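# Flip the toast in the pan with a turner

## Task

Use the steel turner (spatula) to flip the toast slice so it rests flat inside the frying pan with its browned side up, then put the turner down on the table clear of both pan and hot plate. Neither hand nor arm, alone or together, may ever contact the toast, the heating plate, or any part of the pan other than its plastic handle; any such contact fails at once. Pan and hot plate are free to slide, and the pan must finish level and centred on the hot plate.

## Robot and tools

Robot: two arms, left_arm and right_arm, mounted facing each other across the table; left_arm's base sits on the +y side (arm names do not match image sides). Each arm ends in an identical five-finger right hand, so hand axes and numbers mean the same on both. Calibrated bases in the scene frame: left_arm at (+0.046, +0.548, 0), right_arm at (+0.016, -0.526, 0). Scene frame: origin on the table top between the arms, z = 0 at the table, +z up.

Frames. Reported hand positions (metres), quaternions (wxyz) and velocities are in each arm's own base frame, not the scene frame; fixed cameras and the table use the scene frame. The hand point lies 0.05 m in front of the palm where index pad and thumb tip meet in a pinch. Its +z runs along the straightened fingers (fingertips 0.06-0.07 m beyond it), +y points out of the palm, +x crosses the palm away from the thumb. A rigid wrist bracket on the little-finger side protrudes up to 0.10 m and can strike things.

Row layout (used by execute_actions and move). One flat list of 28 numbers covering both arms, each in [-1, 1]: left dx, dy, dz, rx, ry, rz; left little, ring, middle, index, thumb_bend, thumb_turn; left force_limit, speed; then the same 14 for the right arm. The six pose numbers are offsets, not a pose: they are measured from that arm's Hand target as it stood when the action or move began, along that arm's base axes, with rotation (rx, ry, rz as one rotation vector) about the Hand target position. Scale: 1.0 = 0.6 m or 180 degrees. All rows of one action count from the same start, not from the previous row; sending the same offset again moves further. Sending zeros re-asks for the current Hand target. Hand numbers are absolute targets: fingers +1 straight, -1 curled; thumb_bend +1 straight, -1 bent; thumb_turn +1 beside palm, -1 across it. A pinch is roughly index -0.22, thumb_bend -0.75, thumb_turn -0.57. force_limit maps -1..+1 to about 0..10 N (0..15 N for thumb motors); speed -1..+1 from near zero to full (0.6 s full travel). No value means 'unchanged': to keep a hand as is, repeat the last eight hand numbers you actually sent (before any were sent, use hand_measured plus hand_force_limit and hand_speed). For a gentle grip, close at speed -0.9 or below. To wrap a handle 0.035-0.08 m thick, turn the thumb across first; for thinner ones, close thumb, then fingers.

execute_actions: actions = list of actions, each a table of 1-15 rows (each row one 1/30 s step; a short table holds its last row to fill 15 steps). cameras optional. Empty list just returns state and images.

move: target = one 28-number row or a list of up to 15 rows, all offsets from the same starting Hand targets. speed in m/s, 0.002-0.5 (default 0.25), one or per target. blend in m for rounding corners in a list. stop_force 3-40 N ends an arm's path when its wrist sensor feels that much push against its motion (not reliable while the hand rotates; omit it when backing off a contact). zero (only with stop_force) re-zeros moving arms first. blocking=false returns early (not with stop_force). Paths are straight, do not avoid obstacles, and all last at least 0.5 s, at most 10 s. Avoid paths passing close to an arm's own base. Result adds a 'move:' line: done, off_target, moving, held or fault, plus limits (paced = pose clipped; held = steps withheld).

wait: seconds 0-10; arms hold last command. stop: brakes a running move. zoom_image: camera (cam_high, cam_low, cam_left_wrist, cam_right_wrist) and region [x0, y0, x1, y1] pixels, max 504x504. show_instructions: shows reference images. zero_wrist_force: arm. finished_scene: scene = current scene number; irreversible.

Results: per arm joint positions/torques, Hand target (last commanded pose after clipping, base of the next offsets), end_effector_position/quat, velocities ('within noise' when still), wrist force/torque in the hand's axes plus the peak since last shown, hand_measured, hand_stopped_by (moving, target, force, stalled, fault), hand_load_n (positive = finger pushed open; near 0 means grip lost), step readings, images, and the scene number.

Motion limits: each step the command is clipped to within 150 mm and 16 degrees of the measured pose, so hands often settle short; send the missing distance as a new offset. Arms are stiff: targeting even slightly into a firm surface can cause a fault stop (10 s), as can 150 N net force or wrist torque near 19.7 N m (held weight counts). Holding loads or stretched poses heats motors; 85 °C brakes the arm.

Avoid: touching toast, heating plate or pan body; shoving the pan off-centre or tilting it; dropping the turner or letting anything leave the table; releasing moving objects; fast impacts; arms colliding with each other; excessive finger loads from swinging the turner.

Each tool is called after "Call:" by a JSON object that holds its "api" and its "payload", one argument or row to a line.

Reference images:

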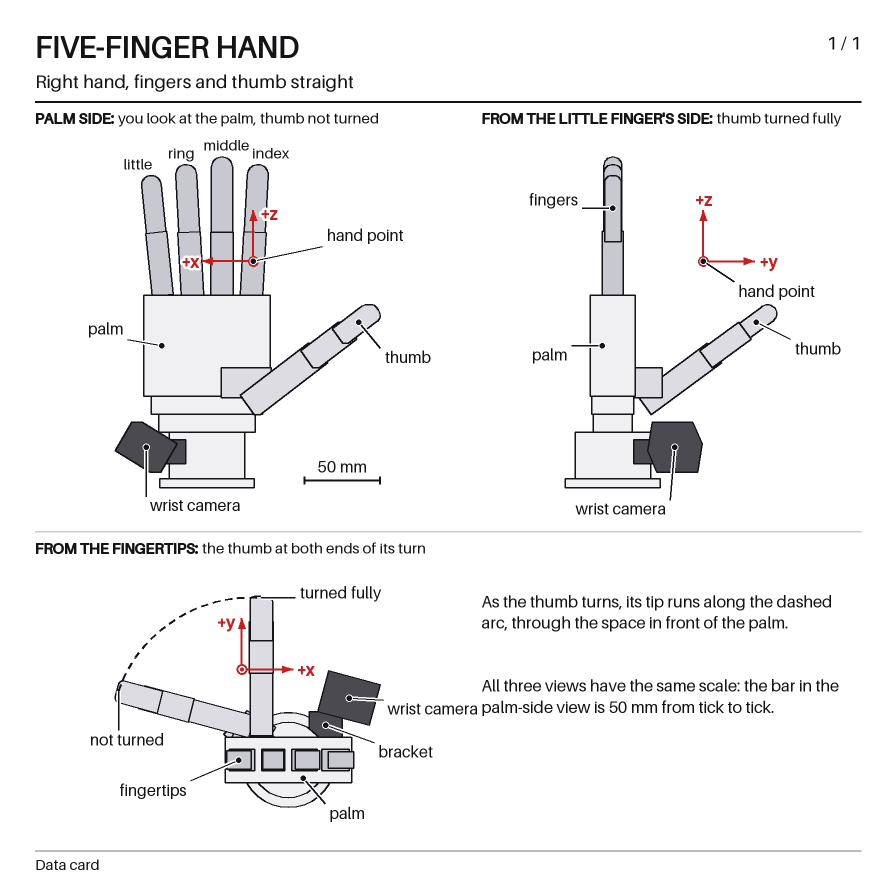

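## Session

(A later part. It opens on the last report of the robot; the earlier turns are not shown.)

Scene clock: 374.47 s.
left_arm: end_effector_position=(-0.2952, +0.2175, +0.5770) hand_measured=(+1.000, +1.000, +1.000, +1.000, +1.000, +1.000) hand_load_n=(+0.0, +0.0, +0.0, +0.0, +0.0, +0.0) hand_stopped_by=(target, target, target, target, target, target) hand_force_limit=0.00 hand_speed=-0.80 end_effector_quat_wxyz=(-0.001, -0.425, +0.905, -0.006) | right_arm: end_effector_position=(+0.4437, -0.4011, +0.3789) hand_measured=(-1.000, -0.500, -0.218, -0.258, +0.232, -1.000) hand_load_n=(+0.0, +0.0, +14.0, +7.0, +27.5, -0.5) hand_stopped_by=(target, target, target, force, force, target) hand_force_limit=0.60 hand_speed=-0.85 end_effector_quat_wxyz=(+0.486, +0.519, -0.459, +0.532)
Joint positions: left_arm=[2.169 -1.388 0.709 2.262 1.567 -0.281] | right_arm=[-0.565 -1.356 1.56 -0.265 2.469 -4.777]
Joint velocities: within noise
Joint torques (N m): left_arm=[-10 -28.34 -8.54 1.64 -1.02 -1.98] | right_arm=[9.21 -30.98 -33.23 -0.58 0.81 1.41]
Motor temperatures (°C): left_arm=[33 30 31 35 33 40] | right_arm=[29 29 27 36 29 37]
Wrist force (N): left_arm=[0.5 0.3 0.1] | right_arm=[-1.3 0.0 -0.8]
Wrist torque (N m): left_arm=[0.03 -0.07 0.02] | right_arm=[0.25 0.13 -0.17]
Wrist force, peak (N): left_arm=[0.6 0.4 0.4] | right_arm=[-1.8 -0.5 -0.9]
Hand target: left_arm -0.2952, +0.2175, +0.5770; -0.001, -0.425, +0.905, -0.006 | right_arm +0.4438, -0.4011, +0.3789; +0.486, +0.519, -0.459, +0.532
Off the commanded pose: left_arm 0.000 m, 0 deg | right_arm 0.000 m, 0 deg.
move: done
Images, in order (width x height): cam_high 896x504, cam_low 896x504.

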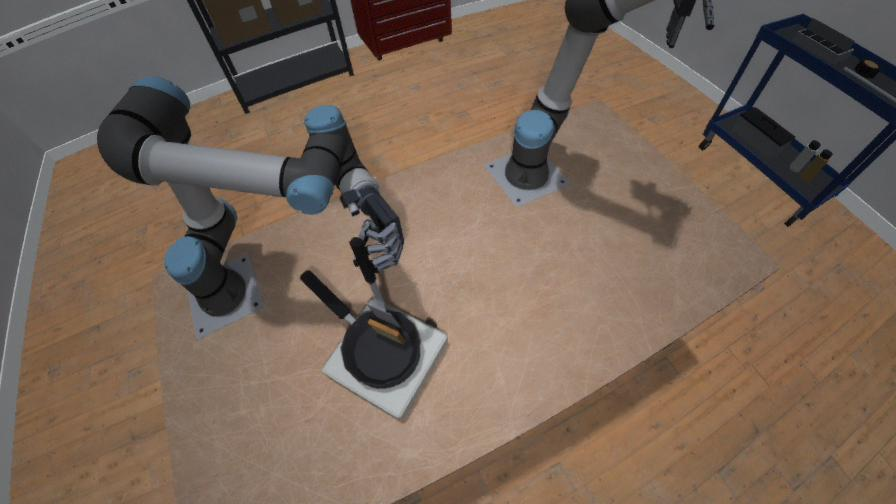

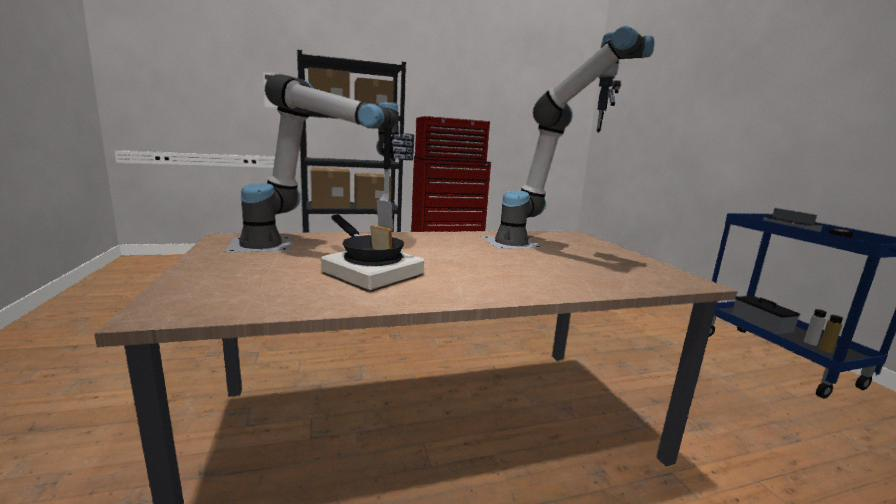

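Call:
{"api": "move", "payload": {
  "target": [
    [0,0,0,0,0,0,1,1,1,1,1,1,0,-0.8,-0.0247,-0.0171,0,0,0,0,-1,-0.5,-0.221,-0.6,-0.37,-1,0.6,-0.85]
  ],
  "speed": 0.03,
  "cameras": ["cam_low","cam_high"]
}}

Call:
{"api": "zoom_image", "payload": {
  "camera": "cam_low",
  "region": [350, 150, 450, 270]
}}

Call:
{"api": "zoom_image", "payload": {
  "camera": "cam_high",
  "region": [340, 270, 440, 390]
}}

Scene clock: 376.47 s.
left_arm: end_effector_position=(-0.2952, +0.2175, +0.5770) hand_measured=(+1.000, +1.000, +1.000, +1.000, +1.000, +1.000) hand_load_n=(+0.0, +0.0, +0.0, +0.0, +0.0, +0.0) hand_stopped_by=(target, target, target, target, target, target) hand_force_limit=0.00 hand_speed=-0.80 end_effector_quat_wxyz=(-0.001, -0.425, +0.905, -0.006) | right_arm: end_effector_position=(+0.4289, -0.4114, +0.3788) hand_measured=(-1.000, -0.500, -0.218, -0.258, +0.232, -1.000) hand_load_n=(+0.0, +0.0, +14.0, +7.0, +27.5, -0.5) hand_stopped_by=(target, target, target, force, force, target) hand_force_limit=0.60 hand_speed=-0.85 end_effector_quat_wxyz=(+0.486, +0.519, -0.459, +0.532) end_effector_velocity=(+0.001, +0.001, +0.000) end_effector_angular_velocity=(+0.000, +0.000, -0.003)
Joint positions: left_arm=[2.169 -1.388 0.709 2.262 1.567 -0.281] | right_arm=[-0.6 -1.382 1.591 -0.268 2.434 -4.773]
Joint velocities: left_arm=[within noise] | right_arm=[0.003 0.003 -0.003 0 0.005 0]
Joint torques (N m): left_arm=[-11.55 -27.64 -8.61 1.63 -1.01 -2.18] | right_arm=[8.06 -31.64 -37.62 -4.07 0.76 1.17]
Motor temperatures (°C): left_arm=[33 30 31 35 33 40] | right_arm=[29 29 27 36 29 37]
Wrist force (N): left_arm=[0.3 0.3 0.5] | right_arm=[-1.5 0.1 -0.1]
Wrist torque (N m): left_arm=[0.01 -0.07 0.01] | right_arm=[0.24 0.15 -0.20]
Wrist force, peak (N): left_arm=[-0.1 0.2 0.7] | right_arm=[-1.5 -0.8 -0.8]
Hand target: left_arm -0.2952, +0.2175, +0.5770; -0.001, -0.425, +0.905, -0.006 | right_arm +0.4290, -0.4113, +0.3789; +0.486, +0.519, -0.459, +0.532
Off the commanded pose: left_arm 0.000 m, 0 deg | right_arm 0.000 m, 0 deg.
move: done
Images, in order (width x height): cam_high 896x504, cam_low 896x504.

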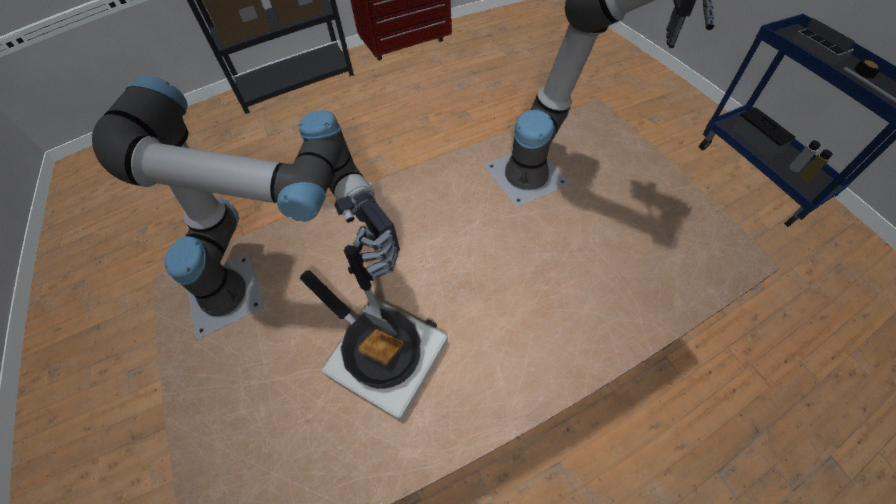

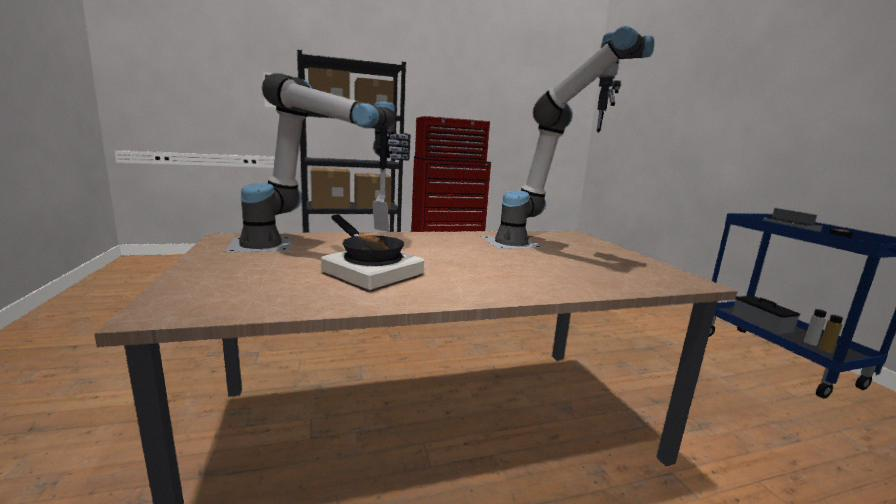

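Scaled by 4.200 from the camera's 896x504 image, which has a finer 1280x720 frame.

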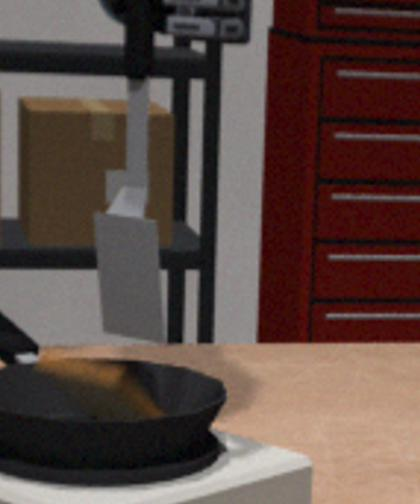

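Scaled by 4.200 from the camera's 896x504 image, which has a finer 1280x720 frame.

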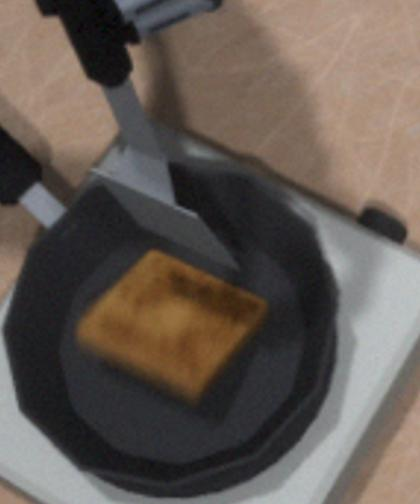

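Call:
{"api": "move", "payload": {
  "target": [
    [0,0,0,0,0,0,1,1,1,1,1,1,0,-0.8,0,0,0.13,0,0,0,-1,-0.5,-0.221,-0.6,-0.37,-1,0.6,-0.85],
    [0,0,0,0,0,0,1,1,1,1,1,1,0,-0.8,0.4213,0.0852,-0.08,0.4582,-0.2578,0.2284,-1,-0.5,-0.221,-0.6,-0.37,-1,0.6,-0.85]
  ],
  "speed": [0.1,0.15],
  "cameras": ["cam_low","cam_high"]
}}

Call:
{"api": "zoom_image", "payload": {
  "camera": "cam_low",
  "region": [380, 150, 520, 270]
}}

Call:
{"api": "zoom_image", "payload": {
  "camera": "cam_high",
  "region": [295, 260, 455, 420]
}}

Scene clock: 386.33 s.
left_arm: end_effector_position=(-0.2952, +0.2175, +0.5770) hand_measured=(+1.000, +1.000, +1.000, +1.000, +1.000, +1.000) hand_load_n=(+0.0, +0.0, +0.0, +0.0, +0.0, +0.0) hand_stopped_by=(target, target, target, target, target, target) hand_force_limit=0.00 hand_speed=-0.80 end_effector_quat_wxyz=(-0.001, -0.425, +0.905, -0.006) | right_arm: end_effector_position=(+0.6817, -0.3603, +0.3309) hand_measured=(-1.000, -0.500, -0.218, -0.258, +0.232, -1.000) hand_load_n=(+0.0, -2.0, +12.0, +8.5, +28.0, -0.5) hand_stopped_by=(target, target, target, force, force, target) hand_force_limit=0.60 hand_speed=-0.85 end_effector_quat_wxyz=(-0.351, +0.583, -0.628, +0.378)
Joint positions: left_arm=[2.169 -1.388 0.709 2.262 1.567 -0.281] | right_arm=[-0.877 -0.843 0.584 0.911 0.881 -3.592]
Joint velocities: within noise
Joint torques (N m): left_arm=[-9.76 -27.74 -8.78 1.84 -1.08 -2.04] | right_arm=[9.08 -58.03 -18.94 3.2 -1.84 -0.25]
Motor temperatures (°C): left_arm=[33 30 31 35 33 40] | right_arm=[29 29 27 36 29 37]
Wrist force (N): left_arm=[0.4 0.0 0.1] | right_arm=[1.3 0.6 0.2]
Wrist torque (N m): left_arm=[-0.01 -0.07 0.00] | right_arm=[0.23 -0.09 0.09]
Wrist force, peak (N): left_arm=[0.7 0.2 0.4] | right_arm=[-3.2 0.0 -0.2]
Hand target: left_arm -0.2952, +0.2175, +0.5770; -0.001, -0.425, +0.905, -0.006 | right_arm +0.6818, -0.3602, +0.3309; -0.351, +0.583, -0.628, +0.378
Off the commanded pose: left_arm 0.000 m, 0 deg | right_arm 0.000 m, 0 deg.
move: done
Images, in order (width x height): cam_high 896x504, cam_low 896x504.

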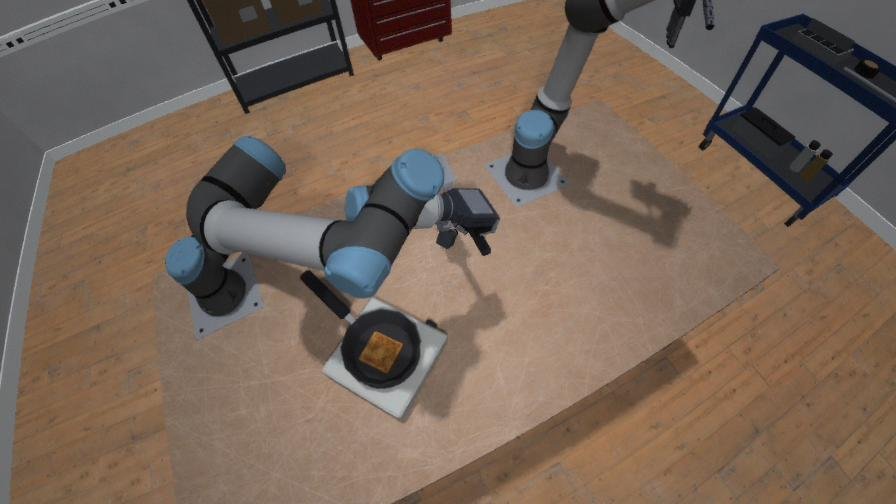

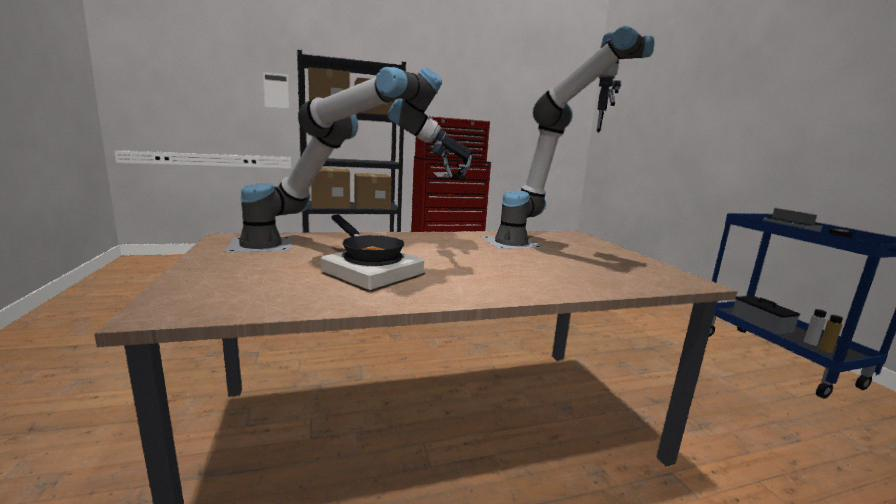

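Scaled by 3.600 from the camera's 896x504 image, which has a finer 1280x720 frame.

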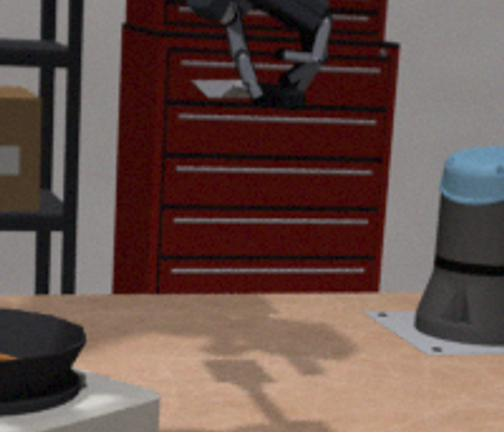

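Scaled by 3.150 from the camera's 896x504 image, which has a finer 1280x720 frame.

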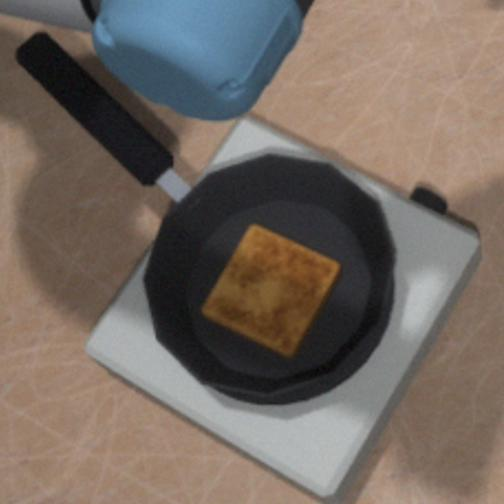

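Call:
{"api": "move", "payload": {
  "target": [0,0,0,0,0,0,1,1,1,1,1,1,0,-0.8,0,0,-0.44,0,0,0,-1,-0.5,-0.221,-0.6,-0.37,-1,0.6,-0.85],
  "speed": 0.12,
  "cameras": ["cam_low"]
}}

Call:
{"api": "zoom_image", "payload": {
  "camera": "cam_low",
  "region": [400, 190, 500, 280]
}}

Scene clock: 390.43 s.
left_arm: end_effector_position=(-0.2953, +0.2175, +0.5770) hand_measured=(+1.000, +1.000, +1.000, +1.000, +1.000, +1.000) hand_load_n=(+0.0, +0.0, +0.0, +0.5, +0.0, +0.0) hand_stopped_by=(target, target, target, target, target, target) hand_force_limit=0.00 hand_speed=-0.80 end_effector_quat_wxyz=(-0.001, -0.425, +0.905, -0.006) | right_arm: end_effector_position=(+0.6818, -0.3602, +0.0669) hand_measured=(-1.000, -0.500, -0.218, -0.258, +0.232, -1.000) hand_load_n=(+0.0, -2.0, +12.0, +8.5, +28.5, +0.0) hand_stopped_by=(target, target, target, force, force, target) hand_force_limit=0.60 hand_speed=-0.85 end_effector_quat_wxyz=(-0.351, +0.583, -0.628, +0.377)
Joint positions: left_arm=[2.169 -1.388 0.709 2.262 1.567 -0.281] | right_arm=[-0.877 -0.791 1.179 0.264 0.881 -3.592]
Joint velocities: within noise
Joint torques (N m): left_arm=[-9.83 -28.6 -8.2 1.94 -1 -1.86] | right_arm=[-2.28 -58.77 -30.78 2.09 -0.05 0.84]
Motor temperatures (°C): left_arm=[33 30 31 35 33 40] | right_arm=[29 29 27 36 29 37]
Wrist force (N): left_arm=[0.4 0.1 0.4] | right_arm=[0.5 0.7 0.2]
Wrist torque (N m): left_arm=[-0.01 -0.08 0.01] | right_arm=[0.19 0.06 0.04]
Wrist force, peak (N): left_arm=[0.5 0.0 0.7] | right_arm=[0.6 2.1 1.1]
Hand target: left_arm -0.2952, +0.2175, +0.5770; -0.001, -0.425, +0.905, -0.006 | right_arm +0.6818, -0.3602, +0.0669; -0.351, +0.583, -0.628, +0.378
Off the commanded pose: left_arm 0.000 m, 0 deg | right_arm 0.000 m, 0 deg.
move: done
Images, in order (width x height): cam_low 896x504.

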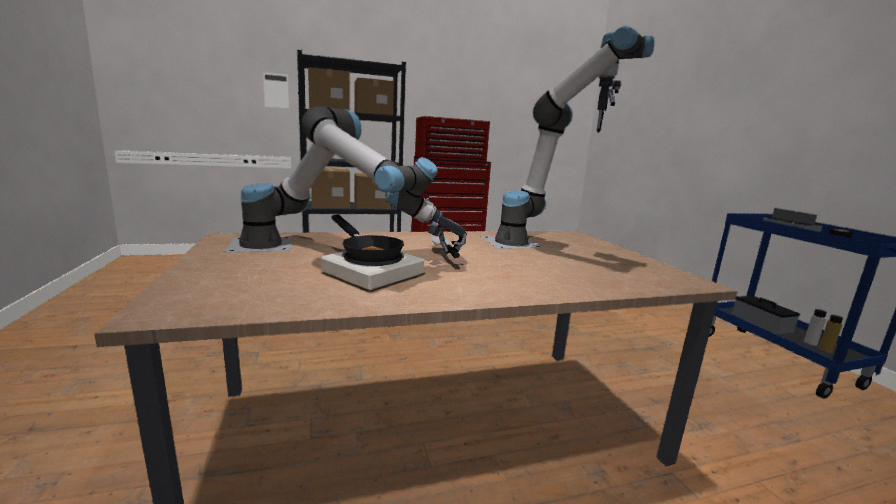

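Scaled by 5.040 from the camera's 896x504 image, which has a finer 1280x720 frame.

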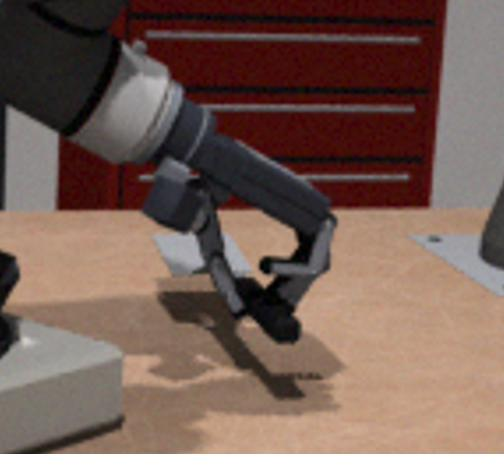

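Call:
{"api": "move", "payload": {
  "target": [0,0,0,0,0,0,1,1,1,1,1,1,0,-0.8,0,0,-0.075,0,0,0,-1,-0.5,-0.221,-0.6,-0.37,-1,0.6,-0.85],
  "speed": 0.015,
  "stop_force": 4,
  "cameras": ["cam_high","cam_low","cam_left_wrist"]
}}

Scene clock: 398.20 s.
left_arm: end_effector_position=(-0.2952, +0.2175, +0.5770) hand_measured=(+1.000, +1.000, +1.000, +1.000, +1.000, +1.000) hand_load_n=(+0.0, +0.0, +0.0, +0.0, +0.0, +0.0) hand_stopped_by=(target, target, target, target, target, target) hand_force_limit=0.00 hand_speed=-0.80 end_effector_quat_wxyz=(-0.001, -0.425, +0.905, -0.006) | right_arm: end_effector_position=(+0.6818, -0.3602, +0.0221) hand_measured=(-1.000, -0.500, -0.218, -0.258, +0.232, -1.000) hand_load_n=(+0.0, +0.0, +16.5, +8.5, +26.5, +0.0) hand_stopped_by=(target, target, target, force, force, target) hand_force_limit=0.60 hand_speed=-0.85 end_effector_quat_wxyz=(-0.351, +0.583, -0.628, +0.377)
Joint positions: left_arm=[2.169 -1.388 0.709 2.262 1.567 -0.281] | right_arm=[-0.877 -0.744 1.217 0.179 0.881 -3.592]
Joint velocities: within noise
Joint torques (N m): left_arm=[-9.84 -28.51 -8.18 1.88 -1.07 -2.03] | right_arm=[3 -62.33 -30.53 2.86 -0.28 -0.31]
Motor temperatures (°C): left_arm=[32 30 31 35 33 40] | right_arm=[29 29 27 36 29 37]
Wrist force (N): left_arm=[0.2 0.1 0.2] | right_arm=[1.3 -3.0 -1.5]
Wrist torque (N m): left_arm=[-0.01 -0.04 -0.01] | right_arm=[0.03 -0.07 0.42]
Wrist force, peak (N): left_arm=[0.5 0.3 0.6] | right_arm=[0.4 -6.0 -3.5]
Hand target: left_arm -0.2952, +0.2175, +0.5770; -0.001, -0.425, +0.905, -0.006 | right_arm +0.6818, -0.3602, +0.0221; -0.351, +0.583, -0.628, +0.378
Off the commanded pose: left_arm 0.000 m, 0 deg | right_arm 0.000 m, 0 deg.
move: contact (right_arm)
camera_calibration:
cam_left_wrist: T_world_to_cam=[[-0.900448, 0.434899, 0.00742911, -0.3625], [0.372035, 0.761215, 0.53117, -0.366792], [0.22535, 0.481055, -0.847233, 0.562346], [0, 0, 0, 1]] pos_world=[-0.316678, 0.166339, 0.67396]
Images, in order (width x height): cam_high 896x504, cam_low 896x504, cam_left_wrist 896x504.

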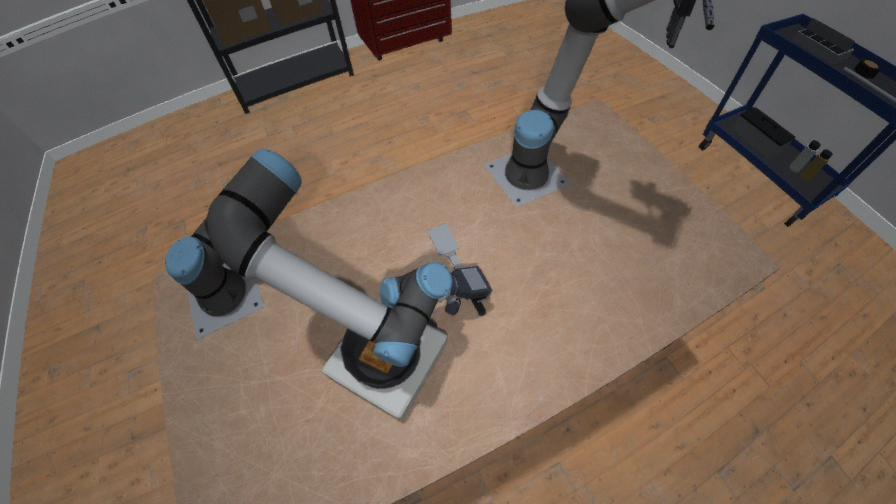

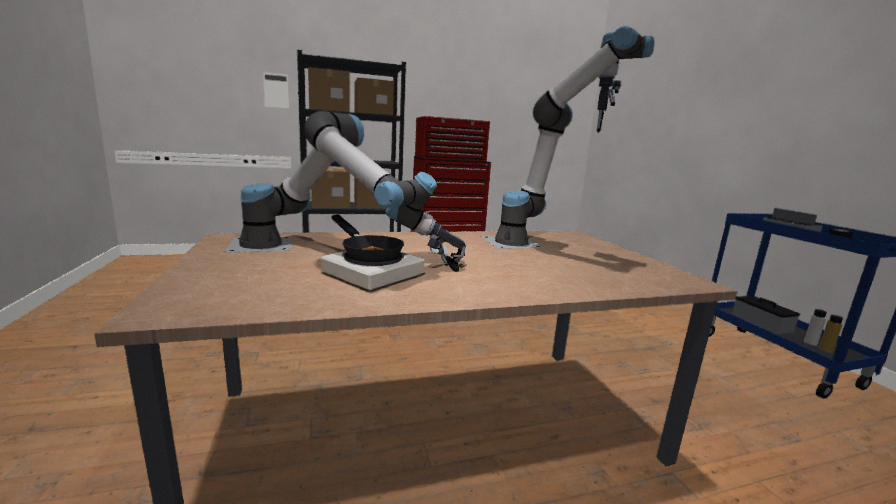

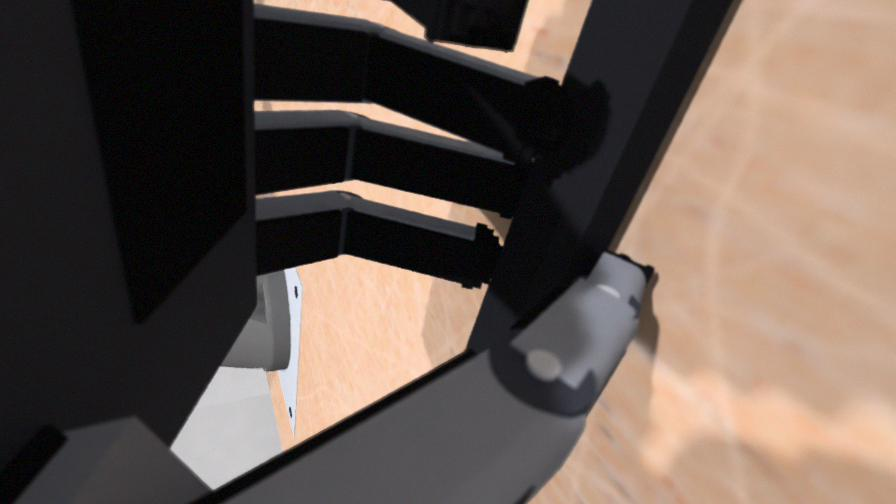

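Call:
{"api": "move", "payload": {
  "target": [0,0,0,0,0,0,1,1,1,1,1,1,0,-0.8,0,0,0,0,0,0,-1,0.06,0.06,0.06,0.3,-1,0.3,-0.5],
  "cameras": ["cam_high","cam_left_wrist"]
}}

Call:
{"api": "move", "payload": {
  "target": [0,0,0,0,0,0,1,1,1,1,1,1,0,-0.8,0,0,0.025,0,0,0,-1,0.06,0.06,0.06,0.3,-1,0.3,-0.5],
  "speed": 0.03,
  "cameras": ["cam_high","cam_low","cam_left_wrist"]
}}

Scene clock: 399.53 s.
left_arm: end_effector_position=(-0.2952, +0.2175, +0.5770) hand_measured=(+1.000, +1.000, +1.000, +1.000, +1.000, +1.000) hand_load_n=(+0.0, +0.0, +0.0, +0.0, +0.0, +0.0) hand_stopped_by=(target, target, target, target, target, target) hand_force_limit=0.00 hand_speed=-0.80 end_effector_quat_wxyz=(-0.001, -0.425, +0.905, -0.006) | right_arm: end_effector_position=(+0.6818, -0.3602, +0.0222) hand_measured=(-1.000, -0.432, +0.060, +0.060, +0.300, -1.000) hand_load_n=(+0.0, -16.0, +0.0, +0.0, +0.0, +0.0) hand_stopped_by=(target, moving, target, target, target, target) hand_force_limit=0.30 hand_speed=-0.50 end_effector_quat_wxyz=(-0.351, +0.583, -0.628, +0.378)
Joint positions: left_arm=[2.169 -1.388 0.709 2.262 1.567 -0.281] | right_arm=[-0.877 -0.744 1.217 0.179 0.881 -3.592]
Joint velocities: within noise
Joint torques (N m): left_arm=[-9.93 -27.84 -7 1.95 -1.11 -2.22] | right_arm=[3.19 -42.39 -18.52 1.66 -0.19 -0.14]
Motor temperatures (°C): left_arm=[32 30 31 35 33 40] | right_arm=[29 29 27 36 29 37]
Wrist force (N): left_arm=[0.2 0.3 0.3] | right_arm=[-0.3 -12.5 -9.9]
Wrist torque (N m): left_arm=[0.01 -0.03 -0.01] | right_arm=[-0.04 0.34 -0.20]
Wrist force, peak (N): left_arm=[0.4 -0.2 0.6] | right_arm=[-0.3 -12.9 -10.2]
Hand target: left_arm -0.2952, +0.2175, +0.5770; -0.001, -0.425, +0.905, -0.006 | right_arm +0.6818, -0.3602, +0.0221; -0.351, +0.583, -0.628, +0.378
Off the commanded pose: left_arm 0.000 m, 0 deg | right_arm 0.000 m, 0 deg.
move: done
camera_calibration:
cam_left_wrist: T_world_to_cam=[[-0.900448, 0.434899, 0.00742914, -0.3625], [0.372035, 0.761215, 0.53117, -0.366792], [0.22535, 0.481055, -0.847233, 0.562346], [0, 0, 0, 1]] pos_world=[-0.316678, 0.166339, 0.67396]
Images, in order (width x height): cam_high 896x504, cam_left_wrist 896x504.

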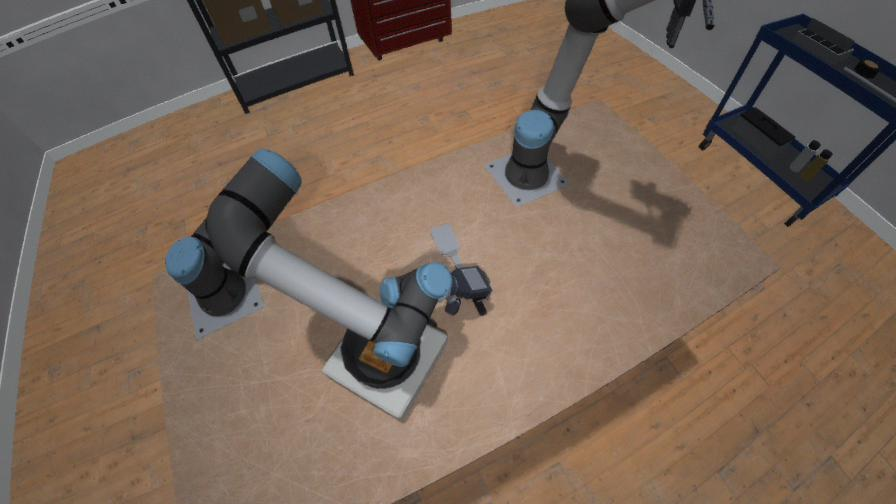

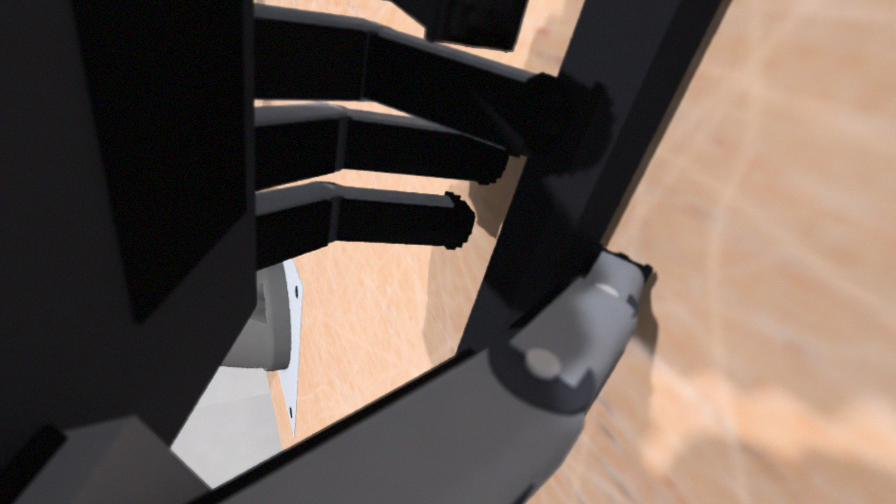

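Scene clock: 400.30 s.
left_arm: end_effector_position=(-0.2952, +0.2175, +0.5770) hand_measured=(+1.000, +1.000, +1.000, +1.000, +1.000, +1.000) hand_load_n=(+0.0, +0.0, +0.0, +0.0, +0.0, +0.0) hand_stopped_by=(target, target, target, target, target, target) hand_force_limit=0.00 hand_speed=-0.80 end_effector_quat_wxyz=(-0.001, -0.425, +0.905, -0.006) | right_arm: end_effector_position=(+0.6818, -0.3602, +0.0373) hand_measured=(-1.000, +0.060, +0.060, +0.060, +0.300, -1.000) hand_load_n=(+0.0, +0.0, +0.0, +0.0, +0.0, +0.0) hand_stopped_by=(target, target, target, target, target, target) hand_force_limit=0.30 hand_speed=-0.50 end_effector_quat_wxyz=(-0.351, +0.583, -0.628, +0.377)
Joint positions: left_arm=[2.169 -1.388 0.709 2.262 1.567 -0.281] | right_arm=[-0.877 -0.761 1.206 0.207 0.881 -3.592]
Joint velocities: within noise
Joint torques (N m): left_arm=[-9.9 -27.93 -8.65 2.03 -1.2 -2.13] | right_arm=[3.2 -51.76 -19.8 -1.34 -0.07 1.06]
Motor temperatures (°C): left_arm=[32 30 31 35 33 40] | right_arm=[29 29 27 36 29 37]
Wrist force (N): left_arm=[0.3 0.4 0.2] | right_arm=[0.8 -1.0 -0.6]
Wrist torque (N m): left_arm=[0.04 -0.06 0.01] | right_arm=[0.16 -0.04 0.21]
Wrist force, peak (N): left_arm=[0.6 0.1 0.3] | right_arm=[-0.3 -12.8 -10.2]
Hand target: left_arm -0.2952, +0.2175, +0.5770; -0.001, -0.425, +0.905, -0.006 | right_arm +0.6818, -0.3602, +0.0371; -0.351, +0.583, -0.628, +0.378
Off the commanded pose: left_arm 0.000 m, 0 deg | right_arm 0.000 m, 0 deg.
move: done
camera_calibration:
cam_left_wrist: T_world_to_cam=[[-0.900448, 0.434899, 0.0074291, -0.3625], [0.372035, 0.761215, 0.531169, -0.366791], [0.22535, 0.481055, -0.847233, 0.562346], [0, 0, 0, 1]] pos_world=[-0.316678, 0.166339, 0.67396]
Images, in order (width x height): cam_high 896x504, cam_low 896x504, cam_left_wrist 896x504.

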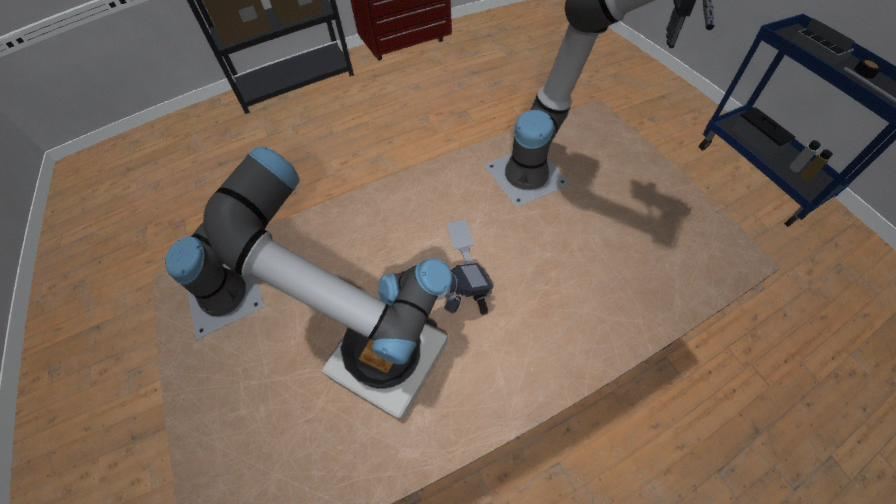

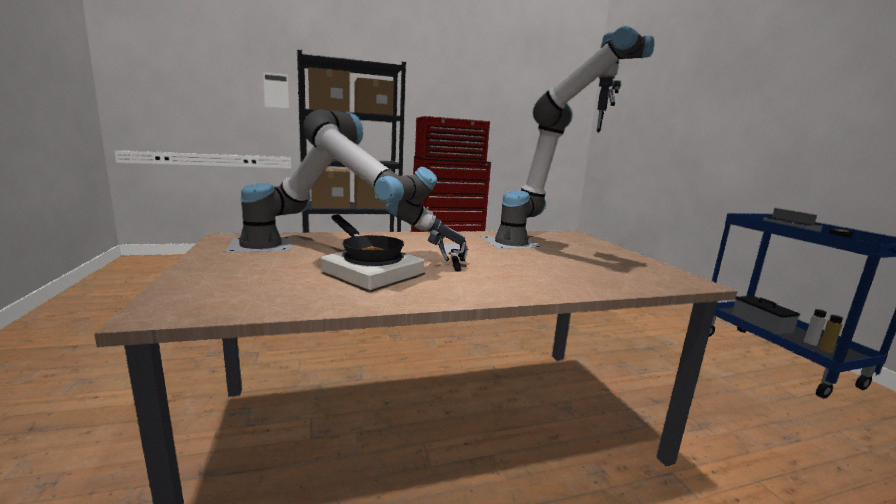

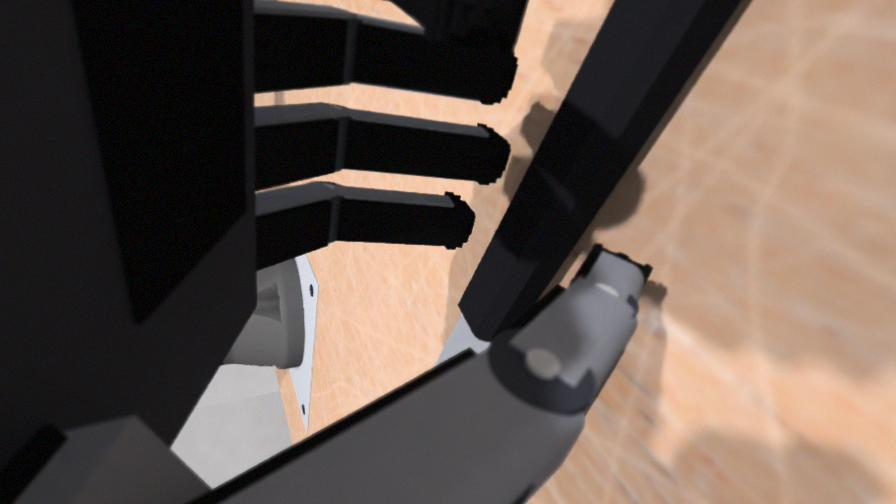

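Call:
{"api": "move", "payload": {
  "target": [0,0,0,0,0,0,1,1,1,1,1,1,0,-0.8,0,0,0.04,0,0,0,-1,0.06,0.06,0.06,0.3,-1,0.3,-0.5],
  "speed": 0.03,
  "cameras": ["cam_high","cam_low","cam_left_wrist"]
}}

Call:
{"api": "zoom_image", "payload": {
  "camera": "cam_high",
  "region": [400, 200, 540, 330]
}}

Scene clock: 402.30 s.
left_arm: end_effector_position=(-0.2952, +0.2175, +0.5770) hand_measured=(+1.000, +1.000, +1.000, +1.000, +1.000, +1.000) hand_load_n=(+0.0, +0.0, +0.0, +0.0, +0.0, +0.0) hand_stopped_by=(target, target, target, target, target, target) hand_force_limit=0.00 hand_speed=-0.80 end_effector_quat_wxyz=(-0.001, -0.425, +0.905, -0.006) | right_arm: end_effector_position=(+0.6818, -0.3602, +0.0613) hand_measured=(-1.000, +0.060, +0.060, +0.060, +0.300, -1.000) hand_load_n=(+0.0, -0.5, +0.0, +0.0, +0.0, +0.0) hand_stopped_by=(target, target, target, target, target, target) hand_force_limit=0.30 hand_speed=-0.50 end_effector_quat_wxyz=(-0.351, +0.583, -0.628, +0.377)
Joint positions: left_arm=[2.169 -1.388 0.709 2.262 1.567 -0.281] | right_arm=[-0.877 -0.786 1.185 0.253 0.881 -3.592]
Joint velocities: within noise
Joint torques (N m): left_arm=[-9.47 -28.62 -7.8 1.94 -0.8 -1.96] | right_arm=[3.68 -51.44 -18.73 -1.37 0.22 0.89]
Motor temperatures (°C): left_arm=[32 30 31 35 33 40] | right_arm=[29 29 27 36 29 37]
Wrist force (N): left_arm=[0.0 -0.2 0.3] | right_arm=[0.7 -0.8 -0.6]
Wrist torque (N m): left_arm=[-0.06 -0.01 -0.03] | right_arm=[0.17 -0.04 0.20]
Wrist force, peak (N): left_arm=[0.6 0.3 0.5] | right_arm=[0.7 -1.2 -0.7]
Hand target: left_arm -0.2952, +0.2175, +0.5770; -0.001, -0.425, +0.905, -0.006 | right_arm +0.6818, -0.3602, +0.0611; -0.351, +0.583, -0.628, +0.378
Off the commanded pose: left_arm 0.000 m, 0 deg | right_arm 0.000 m, 0 deg.
move: done
camera_calibration:
cam_left_wrist: T_world_to_cam=[[-0.900448, 0.434899, 0.0074292, -0.3625], [0.372035, 0.761215, 0.53117, -0.366792], [0.22535, 0.481055, -0.847233, 0.562346], [0, 0, 0, 1]] pos_world=[-0.316678, 0.166339, 0.67396]
Images, in order (width x height): cam_high 896x504, cam_low 896x504, cam_left_wrist 896x504.

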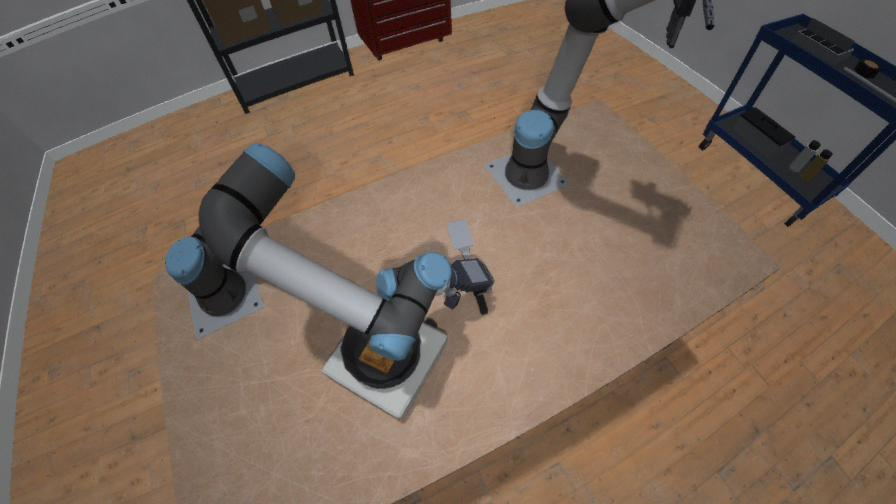

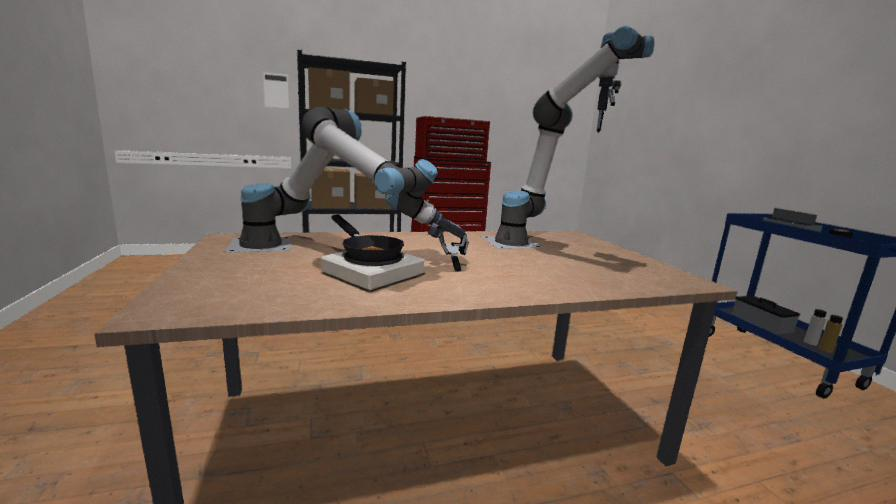

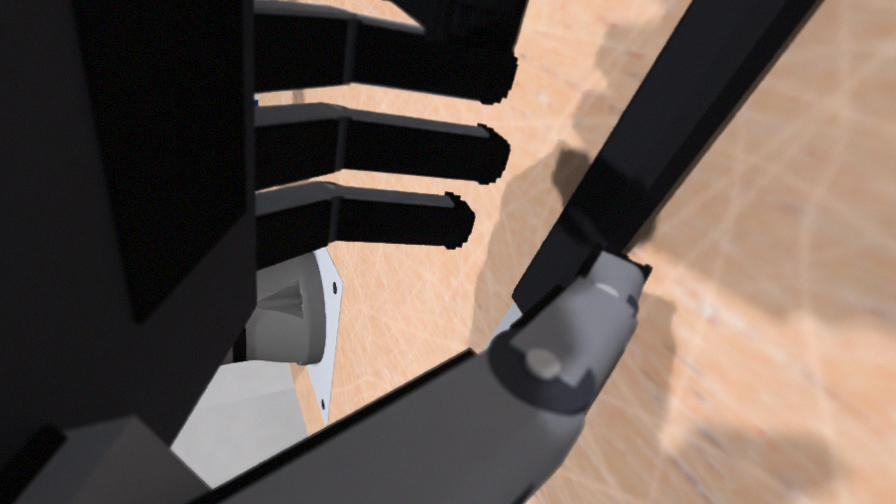

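Scaled by 3.600 from the camera's 896x504 image, which has a finer 1280x720 frame.

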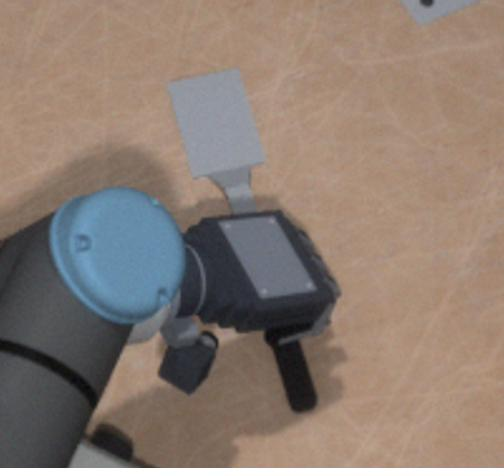

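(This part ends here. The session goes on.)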